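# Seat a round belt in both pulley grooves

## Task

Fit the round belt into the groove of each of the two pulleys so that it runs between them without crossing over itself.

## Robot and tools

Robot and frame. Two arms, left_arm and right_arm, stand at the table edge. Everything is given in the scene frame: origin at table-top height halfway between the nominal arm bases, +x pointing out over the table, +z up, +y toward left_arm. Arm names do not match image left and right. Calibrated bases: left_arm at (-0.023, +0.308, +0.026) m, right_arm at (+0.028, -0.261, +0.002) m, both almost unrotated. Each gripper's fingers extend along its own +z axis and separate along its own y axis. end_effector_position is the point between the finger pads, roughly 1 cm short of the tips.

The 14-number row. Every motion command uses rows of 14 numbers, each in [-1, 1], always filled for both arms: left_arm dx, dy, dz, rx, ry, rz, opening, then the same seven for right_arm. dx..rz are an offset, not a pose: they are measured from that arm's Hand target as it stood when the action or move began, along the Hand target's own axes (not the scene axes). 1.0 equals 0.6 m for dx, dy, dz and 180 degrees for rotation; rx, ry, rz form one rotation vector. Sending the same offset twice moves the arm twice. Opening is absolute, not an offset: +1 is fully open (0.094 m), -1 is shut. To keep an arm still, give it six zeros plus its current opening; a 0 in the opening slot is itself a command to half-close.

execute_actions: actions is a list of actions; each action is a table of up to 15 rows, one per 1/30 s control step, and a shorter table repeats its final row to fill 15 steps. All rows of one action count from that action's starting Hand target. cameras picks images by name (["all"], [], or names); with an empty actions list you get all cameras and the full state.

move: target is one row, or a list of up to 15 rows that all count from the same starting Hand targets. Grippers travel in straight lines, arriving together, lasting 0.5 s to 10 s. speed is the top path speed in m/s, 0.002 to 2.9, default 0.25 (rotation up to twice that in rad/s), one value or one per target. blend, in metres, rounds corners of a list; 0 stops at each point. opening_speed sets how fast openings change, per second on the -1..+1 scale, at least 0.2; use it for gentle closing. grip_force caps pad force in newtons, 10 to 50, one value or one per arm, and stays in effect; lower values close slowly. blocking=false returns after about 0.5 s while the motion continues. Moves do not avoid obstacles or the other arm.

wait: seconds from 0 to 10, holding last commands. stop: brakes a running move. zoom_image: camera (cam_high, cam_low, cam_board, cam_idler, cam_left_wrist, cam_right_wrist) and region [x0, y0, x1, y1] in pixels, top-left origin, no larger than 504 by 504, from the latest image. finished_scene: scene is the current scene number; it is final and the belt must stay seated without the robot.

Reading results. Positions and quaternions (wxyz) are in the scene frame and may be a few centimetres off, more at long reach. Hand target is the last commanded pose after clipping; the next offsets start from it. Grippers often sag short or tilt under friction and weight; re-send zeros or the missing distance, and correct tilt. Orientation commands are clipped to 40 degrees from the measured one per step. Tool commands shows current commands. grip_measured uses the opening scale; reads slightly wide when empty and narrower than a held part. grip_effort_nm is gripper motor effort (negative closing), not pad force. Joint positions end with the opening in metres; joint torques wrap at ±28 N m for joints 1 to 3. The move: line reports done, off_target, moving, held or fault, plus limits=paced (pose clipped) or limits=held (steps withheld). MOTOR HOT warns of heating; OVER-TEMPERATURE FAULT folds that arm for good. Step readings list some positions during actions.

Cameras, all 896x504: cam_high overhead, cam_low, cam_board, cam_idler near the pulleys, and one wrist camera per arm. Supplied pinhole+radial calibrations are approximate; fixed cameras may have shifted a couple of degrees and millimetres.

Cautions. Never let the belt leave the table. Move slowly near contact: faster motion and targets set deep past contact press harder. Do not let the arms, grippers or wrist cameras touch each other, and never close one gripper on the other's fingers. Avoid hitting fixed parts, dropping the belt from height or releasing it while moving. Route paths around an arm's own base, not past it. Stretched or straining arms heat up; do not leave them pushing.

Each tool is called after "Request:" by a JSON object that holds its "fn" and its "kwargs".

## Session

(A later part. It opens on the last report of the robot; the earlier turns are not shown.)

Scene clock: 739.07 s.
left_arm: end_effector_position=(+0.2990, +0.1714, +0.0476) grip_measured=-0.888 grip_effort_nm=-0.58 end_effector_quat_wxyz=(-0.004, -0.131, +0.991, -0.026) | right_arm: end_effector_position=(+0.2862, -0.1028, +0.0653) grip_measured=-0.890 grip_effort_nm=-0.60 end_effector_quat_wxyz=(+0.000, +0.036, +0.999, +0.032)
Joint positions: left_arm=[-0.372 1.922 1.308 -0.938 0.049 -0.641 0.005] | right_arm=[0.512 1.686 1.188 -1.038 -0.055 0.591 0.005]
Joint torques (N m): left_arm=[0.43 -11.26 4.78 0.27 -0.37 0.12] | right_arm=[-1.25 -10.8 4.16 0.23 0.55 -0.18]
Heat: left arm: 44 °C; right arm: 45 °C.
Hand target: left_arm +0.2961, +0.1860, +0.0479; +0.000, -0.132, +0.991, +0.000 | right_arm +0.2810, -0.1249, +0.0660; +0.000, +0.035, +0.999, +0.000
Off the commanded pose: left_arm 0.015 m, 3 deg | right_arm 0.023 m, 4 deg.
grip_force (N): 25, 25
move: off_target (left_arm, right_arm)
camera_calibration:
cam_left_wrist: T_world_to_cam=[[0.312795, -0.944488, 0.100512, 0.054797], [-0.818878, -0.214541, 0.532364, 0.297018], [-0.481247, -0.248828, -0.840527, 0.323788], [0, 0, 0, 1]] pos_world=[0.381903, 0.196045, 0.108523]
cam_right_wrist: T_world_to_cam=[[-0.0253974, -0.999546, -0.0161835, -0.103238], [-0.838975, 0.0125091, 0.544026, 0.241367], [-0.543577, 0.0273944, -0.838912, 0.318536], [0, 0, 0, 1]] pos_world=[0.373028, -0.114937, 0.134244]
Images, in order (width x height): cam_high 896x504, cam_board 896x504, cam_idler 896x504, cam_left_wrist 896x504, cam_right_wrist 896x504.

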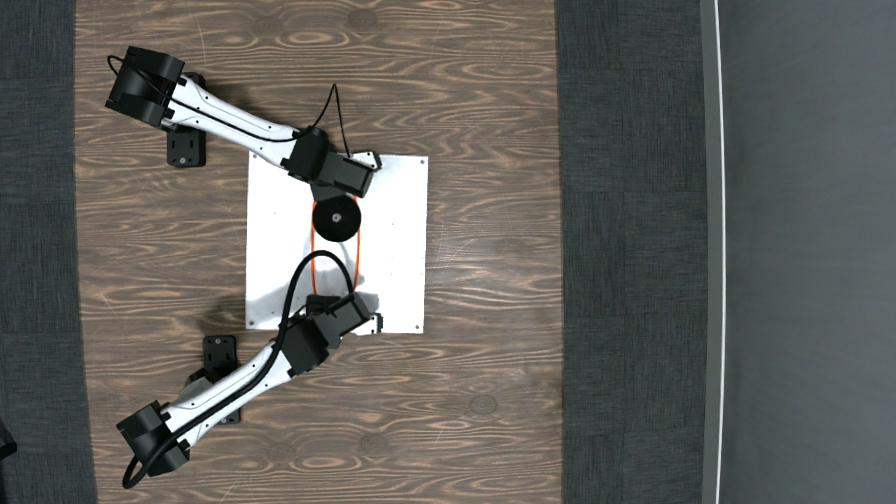

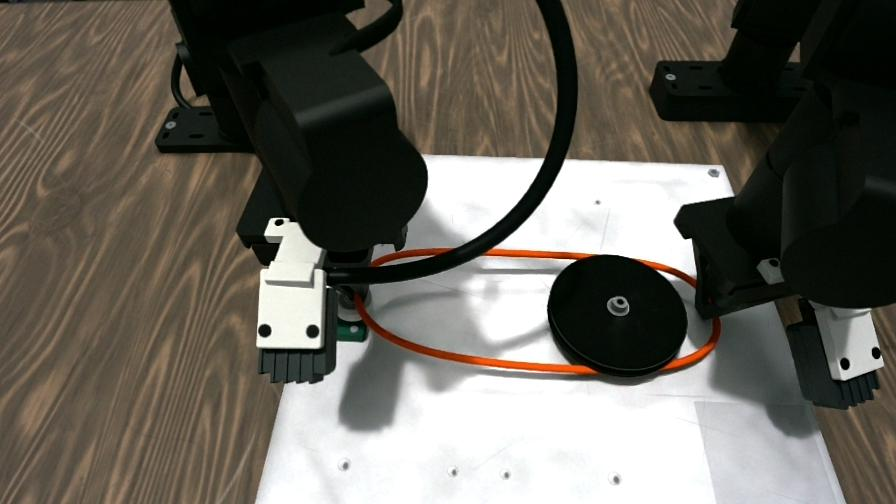

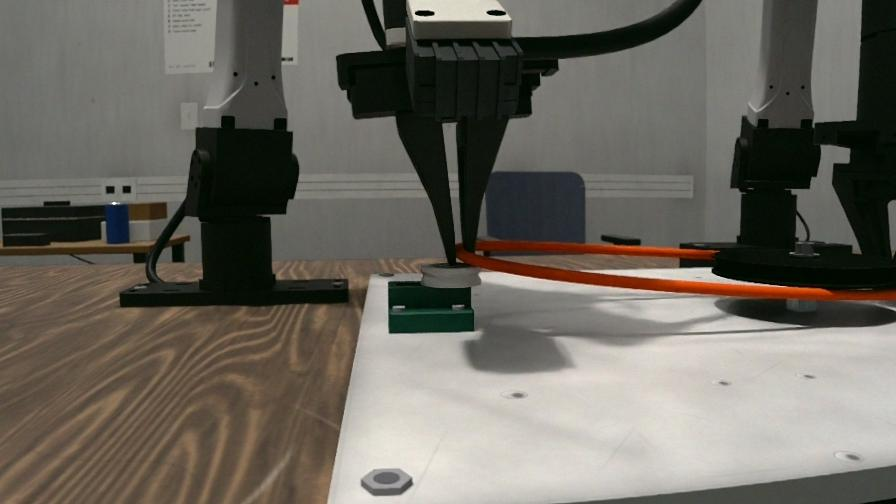

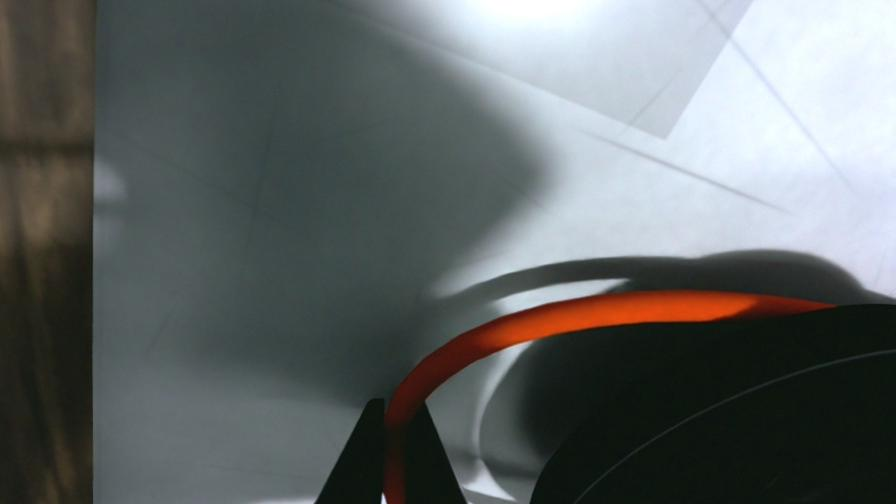

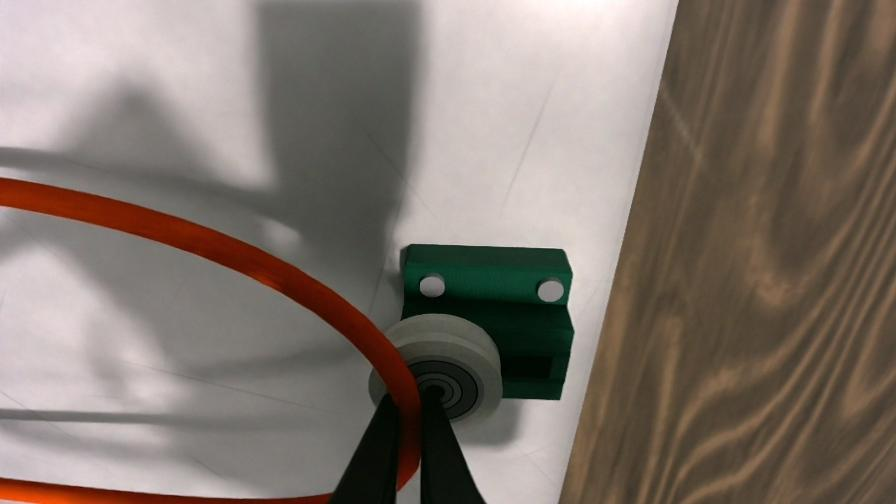

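Request:
{"fn": "move", "kwargs": {"target": [[0,0,0,0,0,0,-1, 0,0.05,-0.0067,0,0,0,-1],[0,0,-0.0202,0,0,0,-1, 0,0.05,-0.0067,0,0,0,-1]], "speed": 0.08, "cameras": ["cam_high","cam_board","cam_idler"]}}

Request:
{"fn": "zoom_image", "kwargs": {"camera": "cam_idler", "region": [640, 180, 896, 340]}}

Request:
{"fn": "zoom_image", "kwargs": {"camera": "cam_high", "region": [240, 140, 440, 340]}}

Request:
{"fn": "zoom_image", "kwargs": {"camera": "cam_board", "region": [520, 220, 780, 420]}}

Scene clock: 754.77 s.
left_arm: end_effector_position=(+0.2937, +0.1735, +0.0475) grip_measured=-0.888 grip_effort_nm=-0.57 end_effector_quat_wxyz=(-0.014, -0.127, +0.992, -0.020) | right_arm: end_effector_position=(+0.2826, -0.0844, +0.0700) grip_measured=-0.890 grip_effort_nm=-0.60 end_effector_quat_wxyz=(+0.002, +0.030, +0.999, +0.035)
Joint positions: left_arm=[-0.372 1.922 1.308 -0.961 0.049 -0.632 0.005] | right_arm=[0.569 1.699 1.221 -1.049 -0.055 0.637 0.005]
Joint torques (N m): left_arm=[0.49 -12.48 6.87 -0.01 -0.32 0.14] | right_arm=[0.62 -6.74 8.31 0.03 0.56 0.21]
Heat: left arm: 46 °C; right arm: 46 °C.
Hand target: left_arm +0.2961, +0.1860, +0.0601; +0.000, -0.132, +0.991, +0.000 | right_arm +0.2832, -0.0950, +0.0701; +0.000, +0.035, +0.999, +0.000
Off the commanded pose: left_arm 0.018 m, 3 deg | right_arm 0.011 m, 4 deg.
grip_force (N): 25, 25
move: off_target (left_arm, right_arm)
Images, in order (width x height): cam_high 896x504, cam_board 896x504, cam_idler 896x504.

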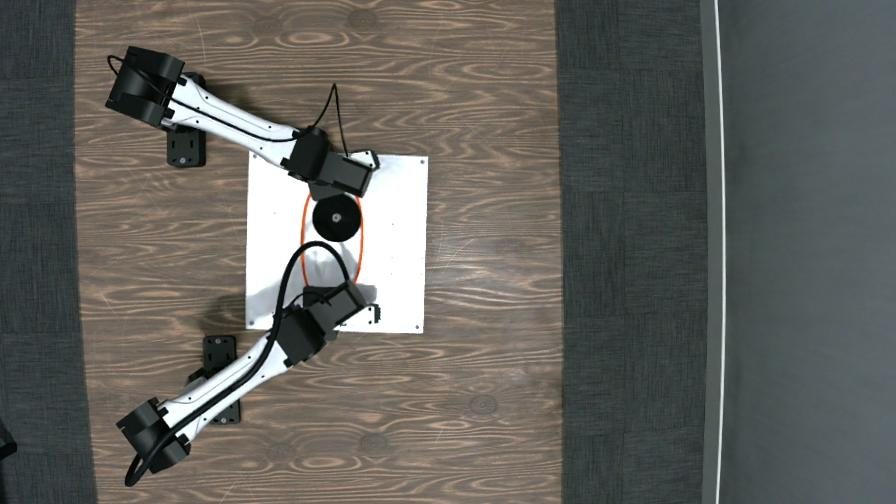

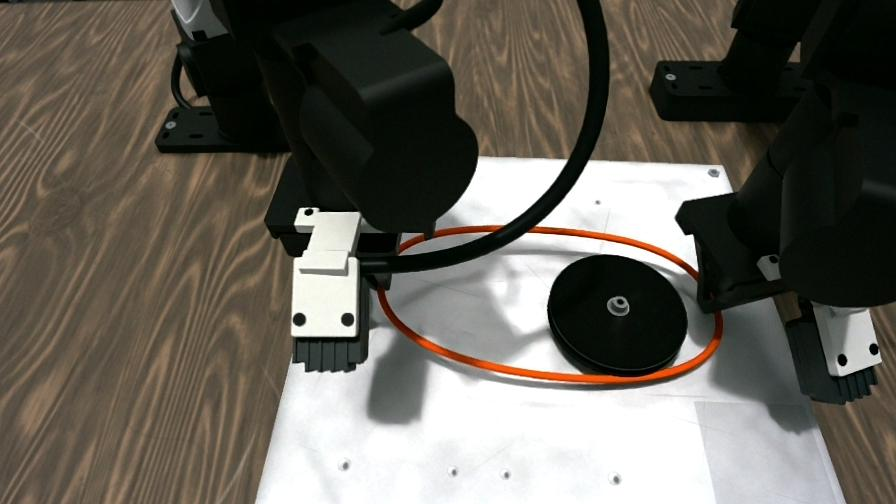

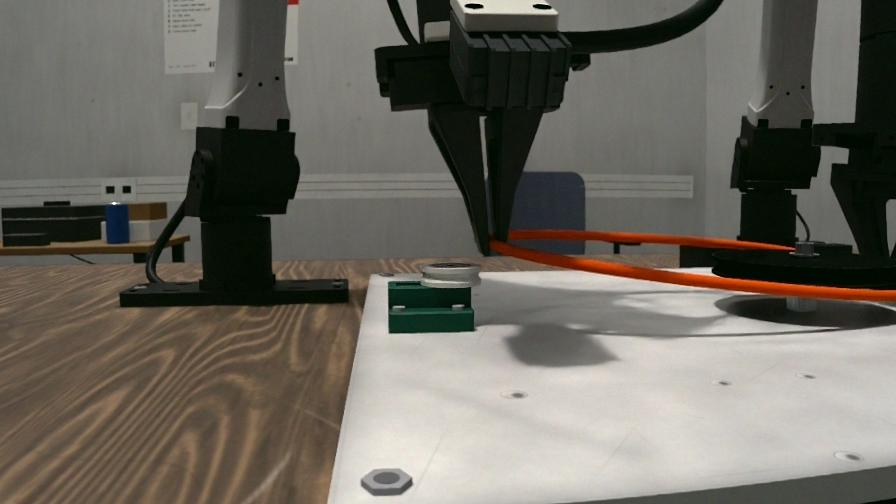

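Scaled by 1.969 from the camera's 896x504 image, which has a finer 1280x720 frame.

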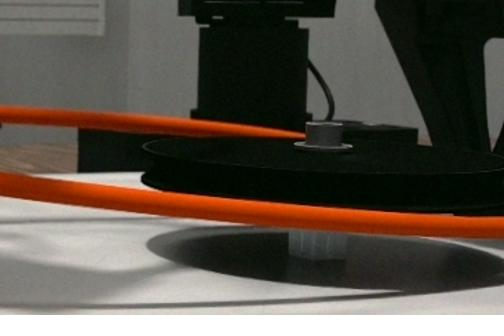

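Scaled by 2.520 from the camera's 896x504 image, which has a finer 1280x720 frame.

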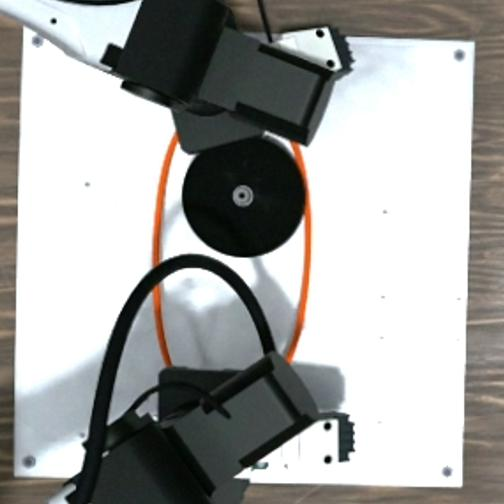

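Scaled by 1.938 from the camera's 896x504 image, which has a finer 1280x720 frame.

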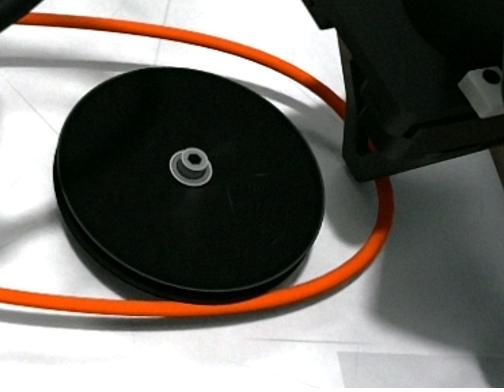

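Request:
{"fn": "move", "kwargs": {"target": [-0.0161,-0.0043,-0.0033,0,0,0,-1, -0.015,0.001,0,0,0,0,-1], "speed": 0.08, "cameras": ["cam_high","cam_board","cam_idler"]}}

Request:
{"fn": "zoom_image", "kwargs": {"camera": "cam_idler", "region": [640, 180, 896, 340]}}

Request:
{"fn": "zoom_image", "kwargs": {"camera": "cam_high", "region": [240, 140, 440, 340]}}

Request:
{"fn": "zoom_image", "kwargs": {"camera": "cam_board", "region": [520, 220, 780, 420]}}

Scene clock: 766.90 s.
left_arm: end_effector_position=(+0.3018, +0.1737, +0.0568) grip_measured=-0.888 grip_effort_nm=-0.57 end_effector_quat_wxyz=(-0.007, -0.131, +0.991, -0.024) | right_arm: end_effector_position=(+0.2884, -0.0806, +0.0698) grip_measured=-0.890 grip_effort_nm=-0.60 end_effector_quat_wxyz=(+0.001, +0.030, +0.999, +0.034)
Joint positions: left_arm=[-0.363 1.922 1.347 -0.984 0.049 -0.632 0.005] | right_arm=[0.569 1.727 1.253 -1.055 -0.055 0.637 0.005]
Joint torques (N m): left_arm=[0.64 -9.8 7.86 -0.05 -0.33 0.22] | right_arm=[-0.59 -6.97 8.44 0.02 0.56 0.04]
Heat: left arm: 47 °C; right arm: 44 °C.
Hand target: left_arm +0.3060, +0.1859, +0.0620; +0.000, -0.132, +0.991, +0.000 | right_arm +0.2922, -0.0950, +0.0701; +0.000, +0.035, +0.999, +0.000
Off the commanded pose: left_arm 0.014 m, 3 deg | right_arm 0.015 m, 4 deg.
grip_force (N): 25, 25
move: off_target (left_arm, right_arm)
Images, in order (width x height): cam_high 896x504, cam_board 896x504, cam_idler 896x504.

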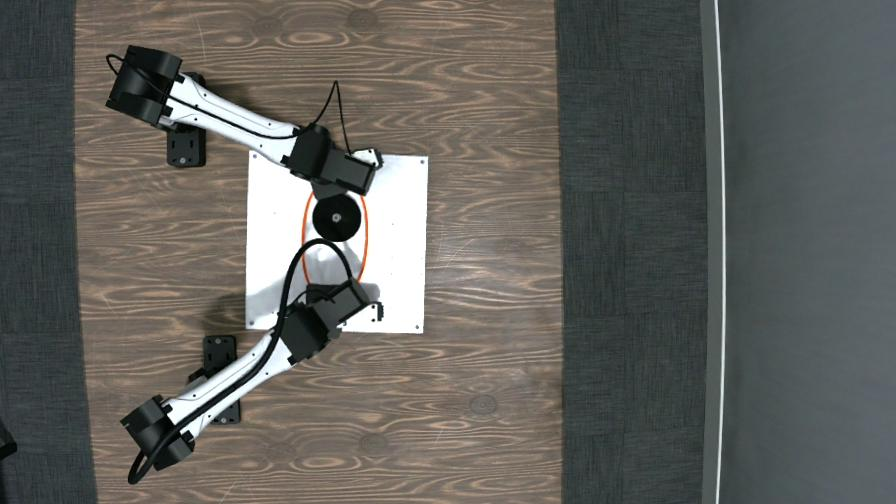

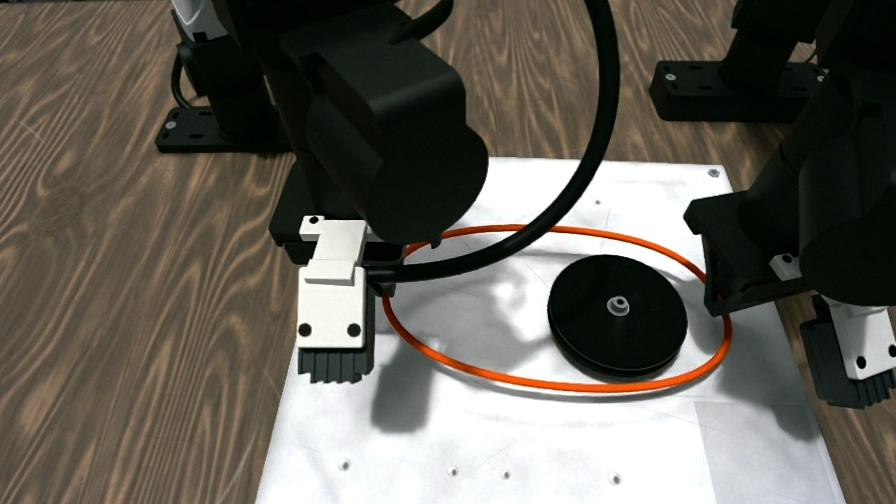

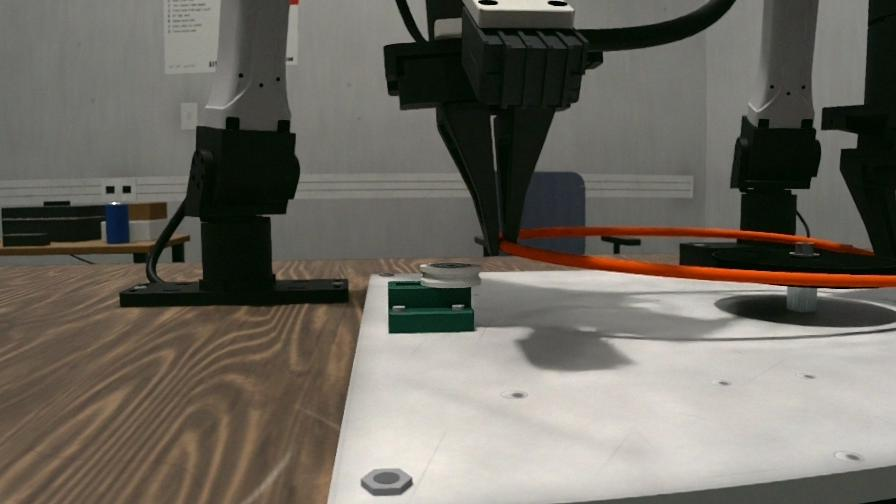

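Scaled by 1.969 from the camera's 896x504 image, which has a finer 1280x720 frame.

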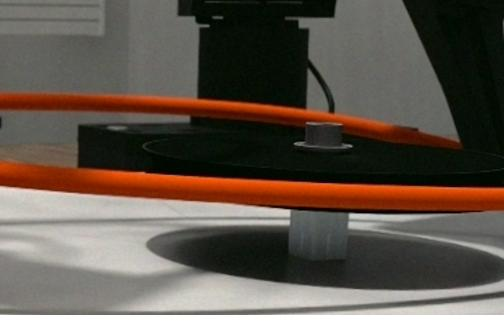

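Scaled by 2.520 from the camera's 896x504 image, which has a finer 1280x720 frame.

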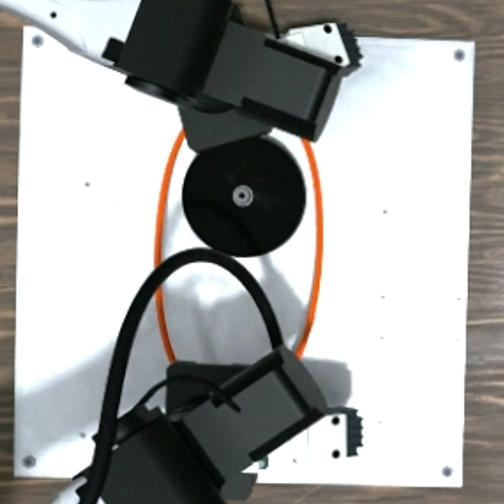

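Scaled by 1.938 from the camera's 896x504 image, which has a finer 1280x720 frame.

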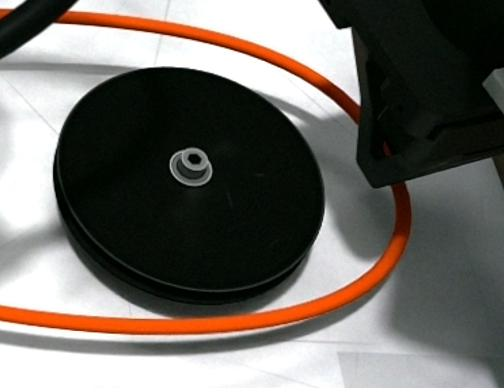

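Request:
{"fn": "move", "kwargs": {"target": [0.0023,0.004,0.0058,0,0,0,-1, 0.0032,-0.0503,0,0,0,0,-1], "speed": 0.04, "cameras": ["cam_high","cam_board","cam_idler"]}}

Request:
{"fn": "zoom_image", "kwargs": {"camera": "cam_idler", "region": [640, 180, 896, 340]}}

Request:
{"fn": "zoom_image", "kwargs": {"camera": "cam_high", "region": [240, 140, 440, 340]}}

Request:
{"fn": "zoom_image", "kwargs": {"camera": "cam_board", "region": [520, 220, 780, 420]}}

Scene clock: 779.40 s.
left_arm: end_effector_position=(+0.3043, +0.1728, +0.0569) grip_measured=-0.888 grip_effort_nm=-0.57 end_effector_quat_wxyz=(-0.002, -0.135, +0.990, -0.027) | right_arm: end_effector_position=(+0.2955, -0.1013, +0.0673) grip_measured=-0.890 grip_effort_nm=-0.60 end_effector_quat_wxyz=(+0.003, +0.034, +0.999, +0.034)
Joint positions: left_arm=[-0.363 1.922 1.347 -0.974 0.049 -0.64 0.005] | right_arm=[0.501 1.711 1.223 -1.043 -0.055 0.577 0.005]
Joint torques (N m): left_arm=[0.87 -10.19 6.39 0.18 -0.39 0.22] | right_arm=[-1.33 -11.54 4.41 0.11 0.55 -0.15]
Heat: left arm: 47 °C; right arm: 44 °C.
Hand target: left_arm +0.3040, +0.1879, +0.0585; +0.000, -0.132, +0.991, +0.000 | right_arm +0.2881, -0.1250, +0.0701; +0.000, +0.035, +0.999, +0.000
Off the commanded pose: left_arm 0.015 m, 3 deg | right_arm 0.025 m, 4 deg.
grip_force (N): 25, 25
move: off_target (left_arm, right_arm)
Images, in order (width x height): cam_high 896x504, cam_board 896x504, cam_idler 896x504.

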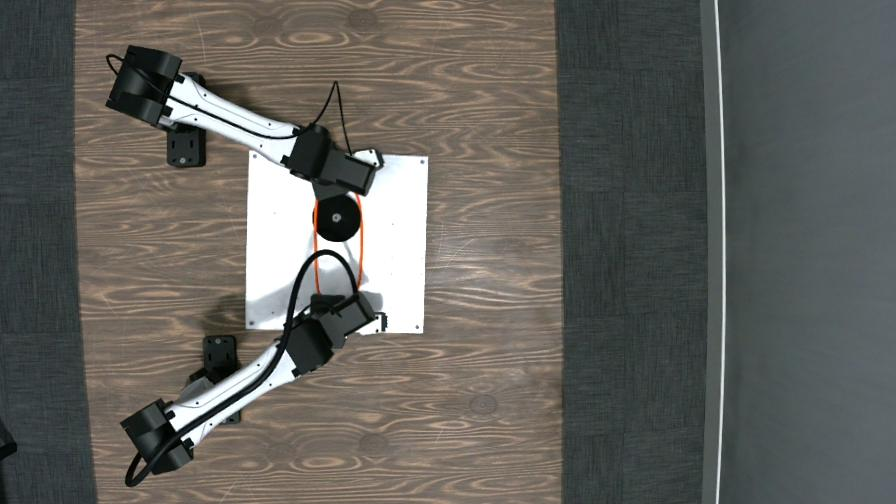

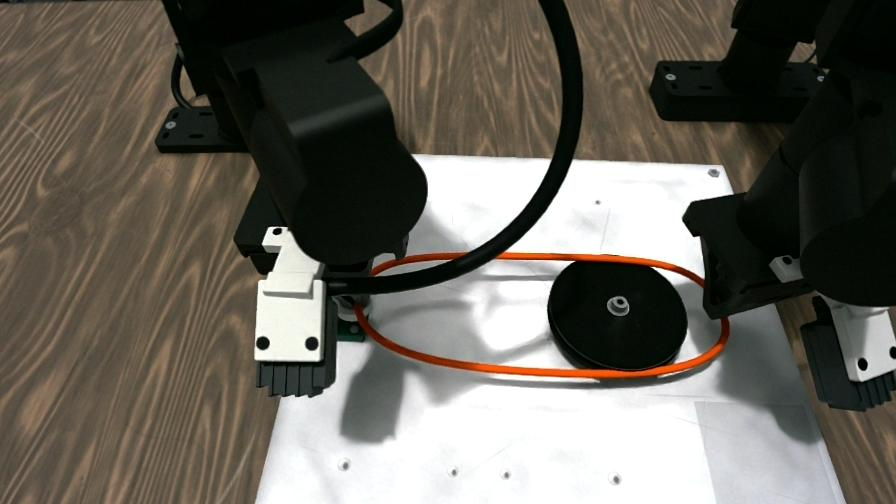

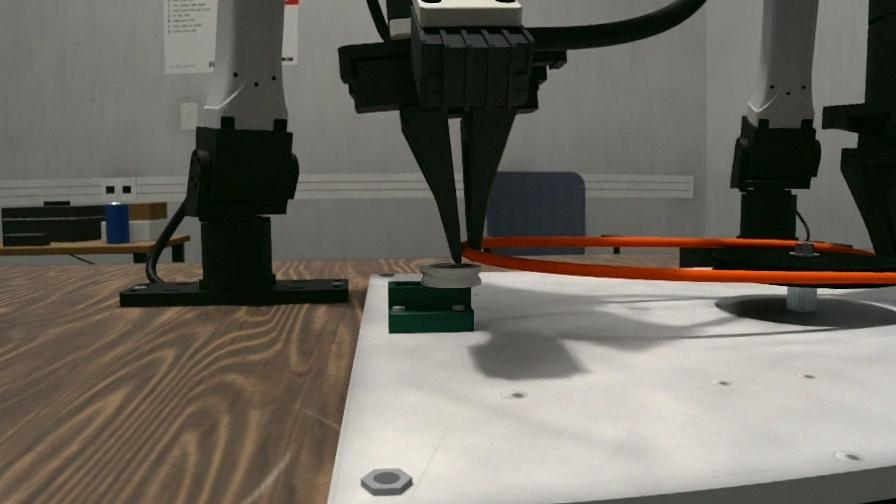

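Scaled by 1.969 from the camera's 896x504 image, which has a finer 1280x720 frame.

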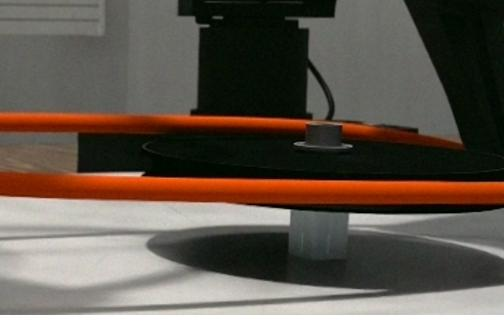

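Scaled by 2.520 from the camera's 896x504 image, which has a finer 1280x720 frame.

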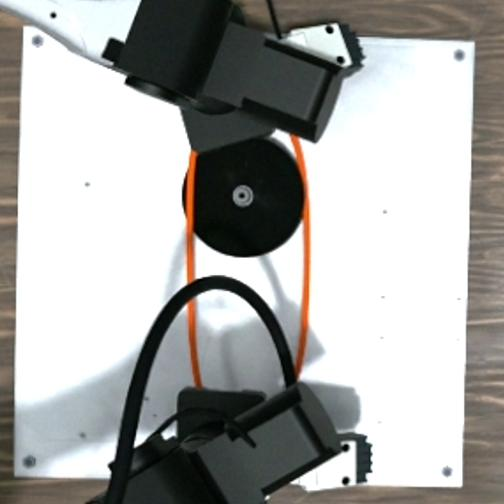

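Scaled by 1.938 from the camera's 896x504 image, which has a finer 1280x720 frame.

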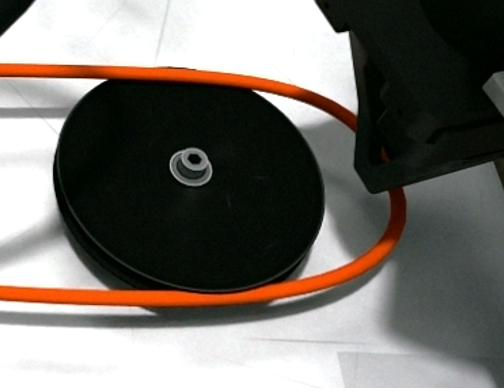

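Request:
{"fn": "move", "kwargs": {"target": [0.0056,0.0015,0.0125,0.0058,-0.0214,0,-1, 0.0023,0.0503,0,-0.0016,-0.0222,0,-1], "speed": 0.06, "cameras": ["cam_high","cam_idler"]}}

Request:
{"fn": "zoom_image", "kwargs": {"camera": "cam_idler", "region": [640, 180, 896, 340]}}

Request:
{"fn": "zoom_image", "kwargs": {"camera": "cam_high", "region": [240, 140, 440, 340]}}

Scene clock: 812.60 s.
left_arm: end_effector_position=(+0.2957, +0.1778, +0.0442) grip_measured=-0.888 grip_effort_nm=-0.58 end_effector_quat_wxyz=(+0.005, -0.130, +0.991, -0.024) | right_arm: end_effector_position=(+0.2868, -0.0824, +0.0672) grip_measured=-0.890 grip_effort_nm=-0.60 end_effector_quat_wxyz=(+0.013, +0.030, +0.999, +0.027)
Joint positions: left_arm=[-0.364 1.896 1.257 -0.9 0.037 -0.631 0.005] | right_arm=[0.582 1.711 1.223 -1.03 -0.029 0.649 0.005]
Joint torques (N m): left_arm=[-0.12 -12.42 4.46 0.52 -0.41 0.07] | right_arm=[0.59 -11.26 4.67 0.52 0.71 0.21]
Heat: left arm: 48 °C; right arm: 46 °C.
Hand target: left_arm +0.3006, +0.1879, +0.0511; +0.035, -0.132, +0.991, -0.005 | right_arm +0.2889, -0.0947, +0.0701; +0.035, +0.035, +0.999, +0.001
Off the commanded pose: left_arm 0.013 m, 4 deg | right_arm 0.013 m, 4 deg.
grip_force (N): 25, 25
move: off_target (left_arm, right_arm)
Images, in order (width x height): cam_high 896x504, cam_idler 896x504.

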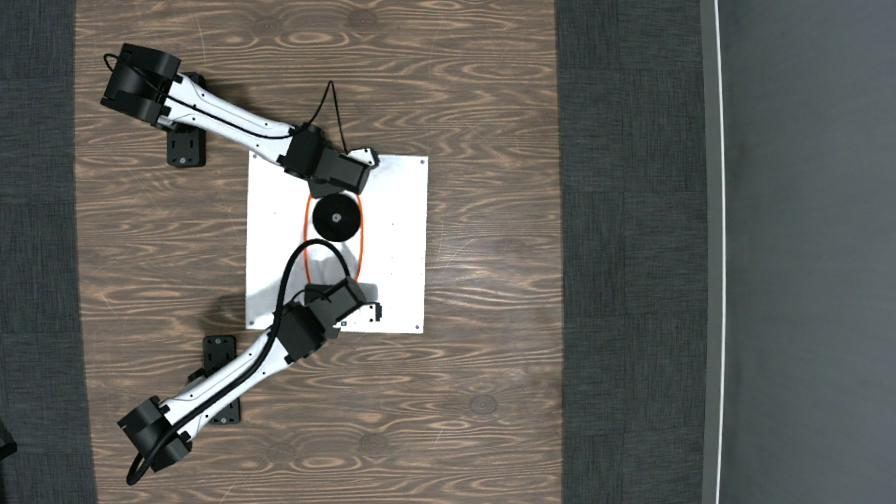

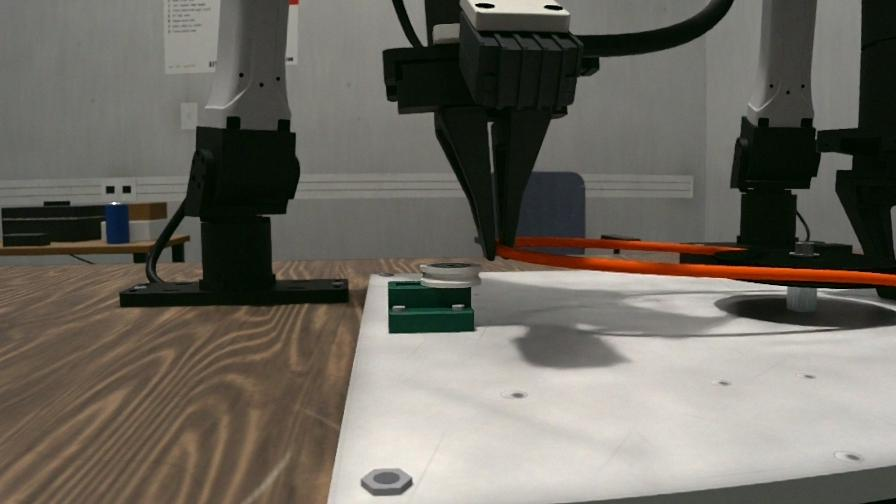

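Scaled by 1.969 from the camera's 896x504 image, which has a finer 1280x720 frame.

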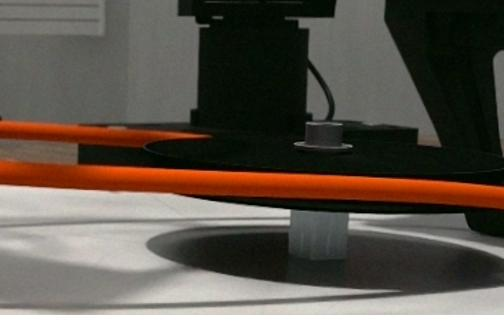

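Scaled by 2.520 from the camera's 896x504 image, which has a finer 1280x720 frame.

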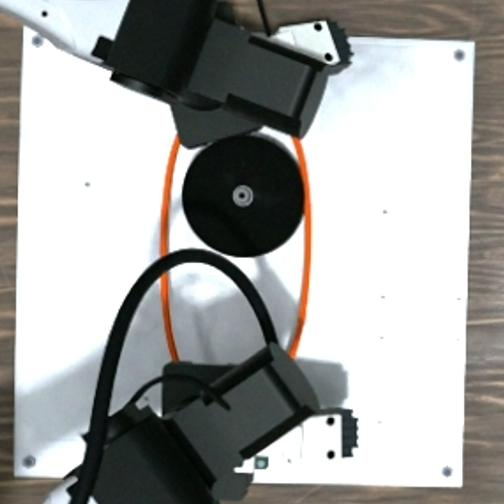

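Request:
{"fn": "move", "kwargs": {"target": [-0.005,0.0021,0.0097,0,0,0,-1, -0.0035,-0.0499,0,0,0,0,-1], "speed": 0.04, "cameras": ["cam_high","cam_board","cam_idler","cam_right_wrist"]}}

Request:
{"fn": "zoom_image", "kwargs": {"camera": "cam_idler", "region": [640, 180, 896, 340]}}

Request:
{"fn": "zoom_image", "kwargs": {"camera": "cam_high", "region": [240, 140, 440, 340]}}

Request:
{"fn": "zoom_image", "kwargs": {"camera": "cam_board", "region": [520, 220, 780, 420]}}

Scene clock: 840.23 s.
left_arm: end_effector_position=(+0.3031, +0.1739, +0.0446) grip_measured=-0.888 grip_effort_nm=-0.57 end_effector_quat_wxyz=(+0.020, -0.132, +0.990, -0.032) | right_arm: end_effector_position=(+0.2940, -0.0986, +0.0681) grip_measured=-0.890 grip_effort_nm=-0.60 end_effector_quat_wxyz=(+0.035, +0.032, +0.998, +0.039)
Joint positions: left_arm=[-0.367 1.896 1.257 -0.866 0.037 -0.64 0.005] | right_arm=[0.526 1.657 1.163 -0.977 -0.029 0.597 0.005]
Joint torques (N m): left_arm=[0.58 -11.33 4.19 0.44 -0.41 0.11] | right_arm=[-1.72 -11.07 4.45 0.28 0.65 -0.15]
Heat: left arm: 53 °C; right arm: 47 °C.
Hand target: left_arm +0.3036, +0.1899, +0.0454; +0.035, -0.131, +0.991, -0.005 | right_arm +0.2888, -0.1249, +0.0700; +0.035, +0.035, +0.999, +0.001
Off the commanded pose: left_arm 0.016 m, 4 deg | right_arm 0.027 m, 4 deg.
grip_force (N): 25, 25
move: off_target (left_arm, right_arm)
camera_calibration:
cam_right_wrist: T_world_to_cam=[[-0.0175558, -0.999443, -0.0283907, -0.100176], [-0.874859, 0.00160802, 0.484375, 0.259786], [-0.48406, 0.0333414, -0.8744, 0.310557], [0, 0, 0, 1]] pos_world=[0.375845, -0.110893, 0.142873]
Images, in order (width x height): cam_high 896x504, cam_board 896x504, cam_idler 896x504, cam_right_wrist 896x504.

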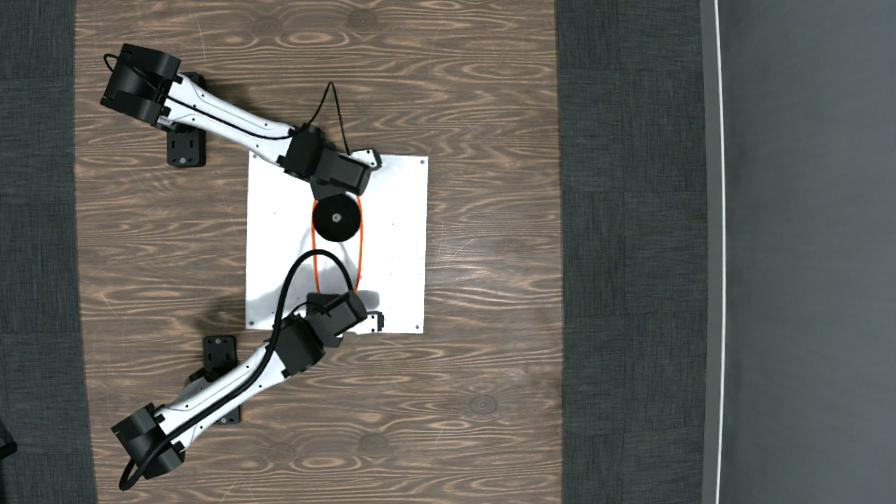

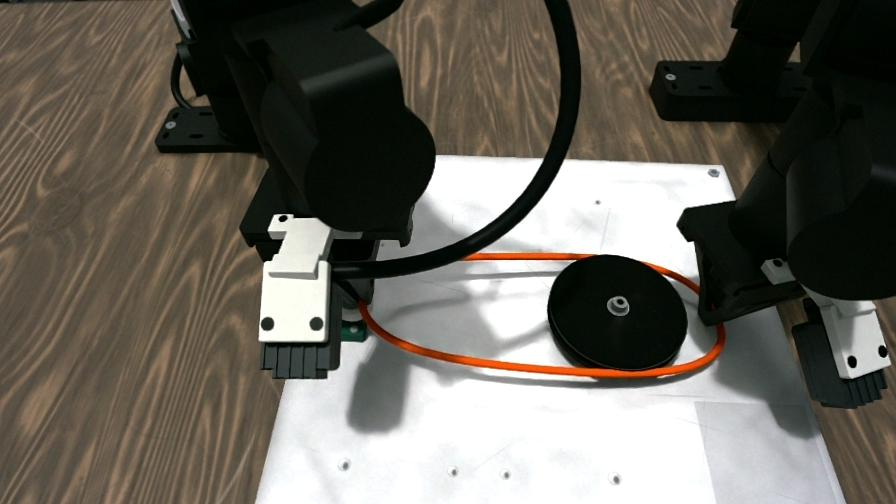

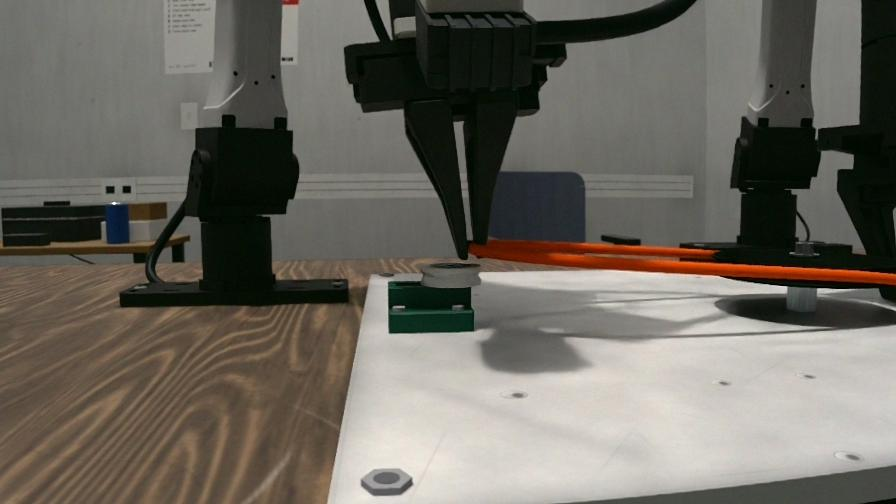

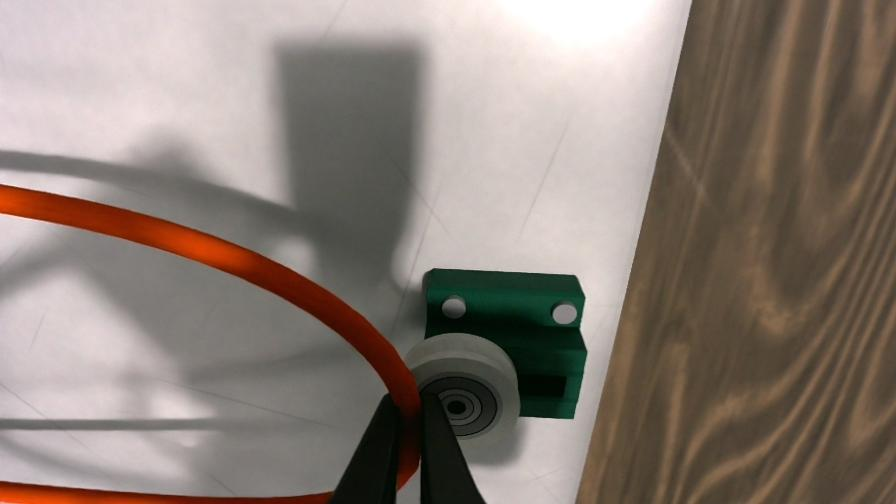

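Scaled by 1.969 from the camera's 896x504 image, which has a finer 1280x720 frame.

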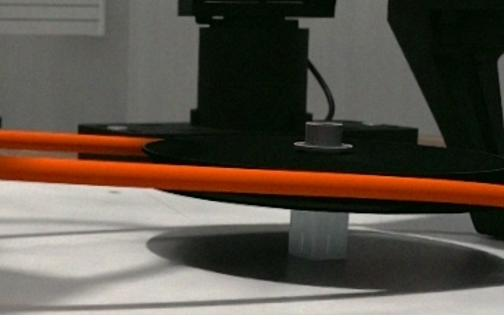

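Scaled by 2.520 from the camera's 896x504 image, which has a finer 1280x720 frame.

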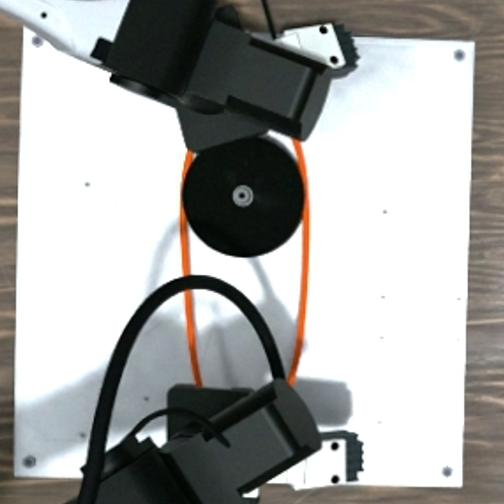

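Scaled by 1.938 from the camera's 896x504 image, which has a finer 1280x720 frame.

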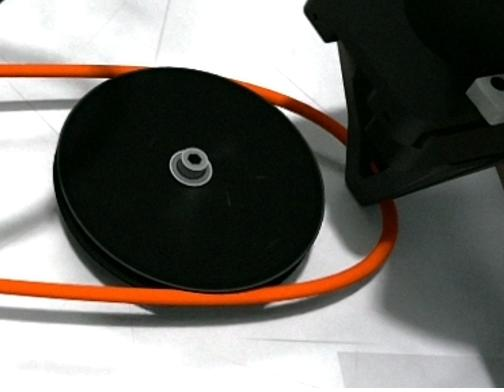

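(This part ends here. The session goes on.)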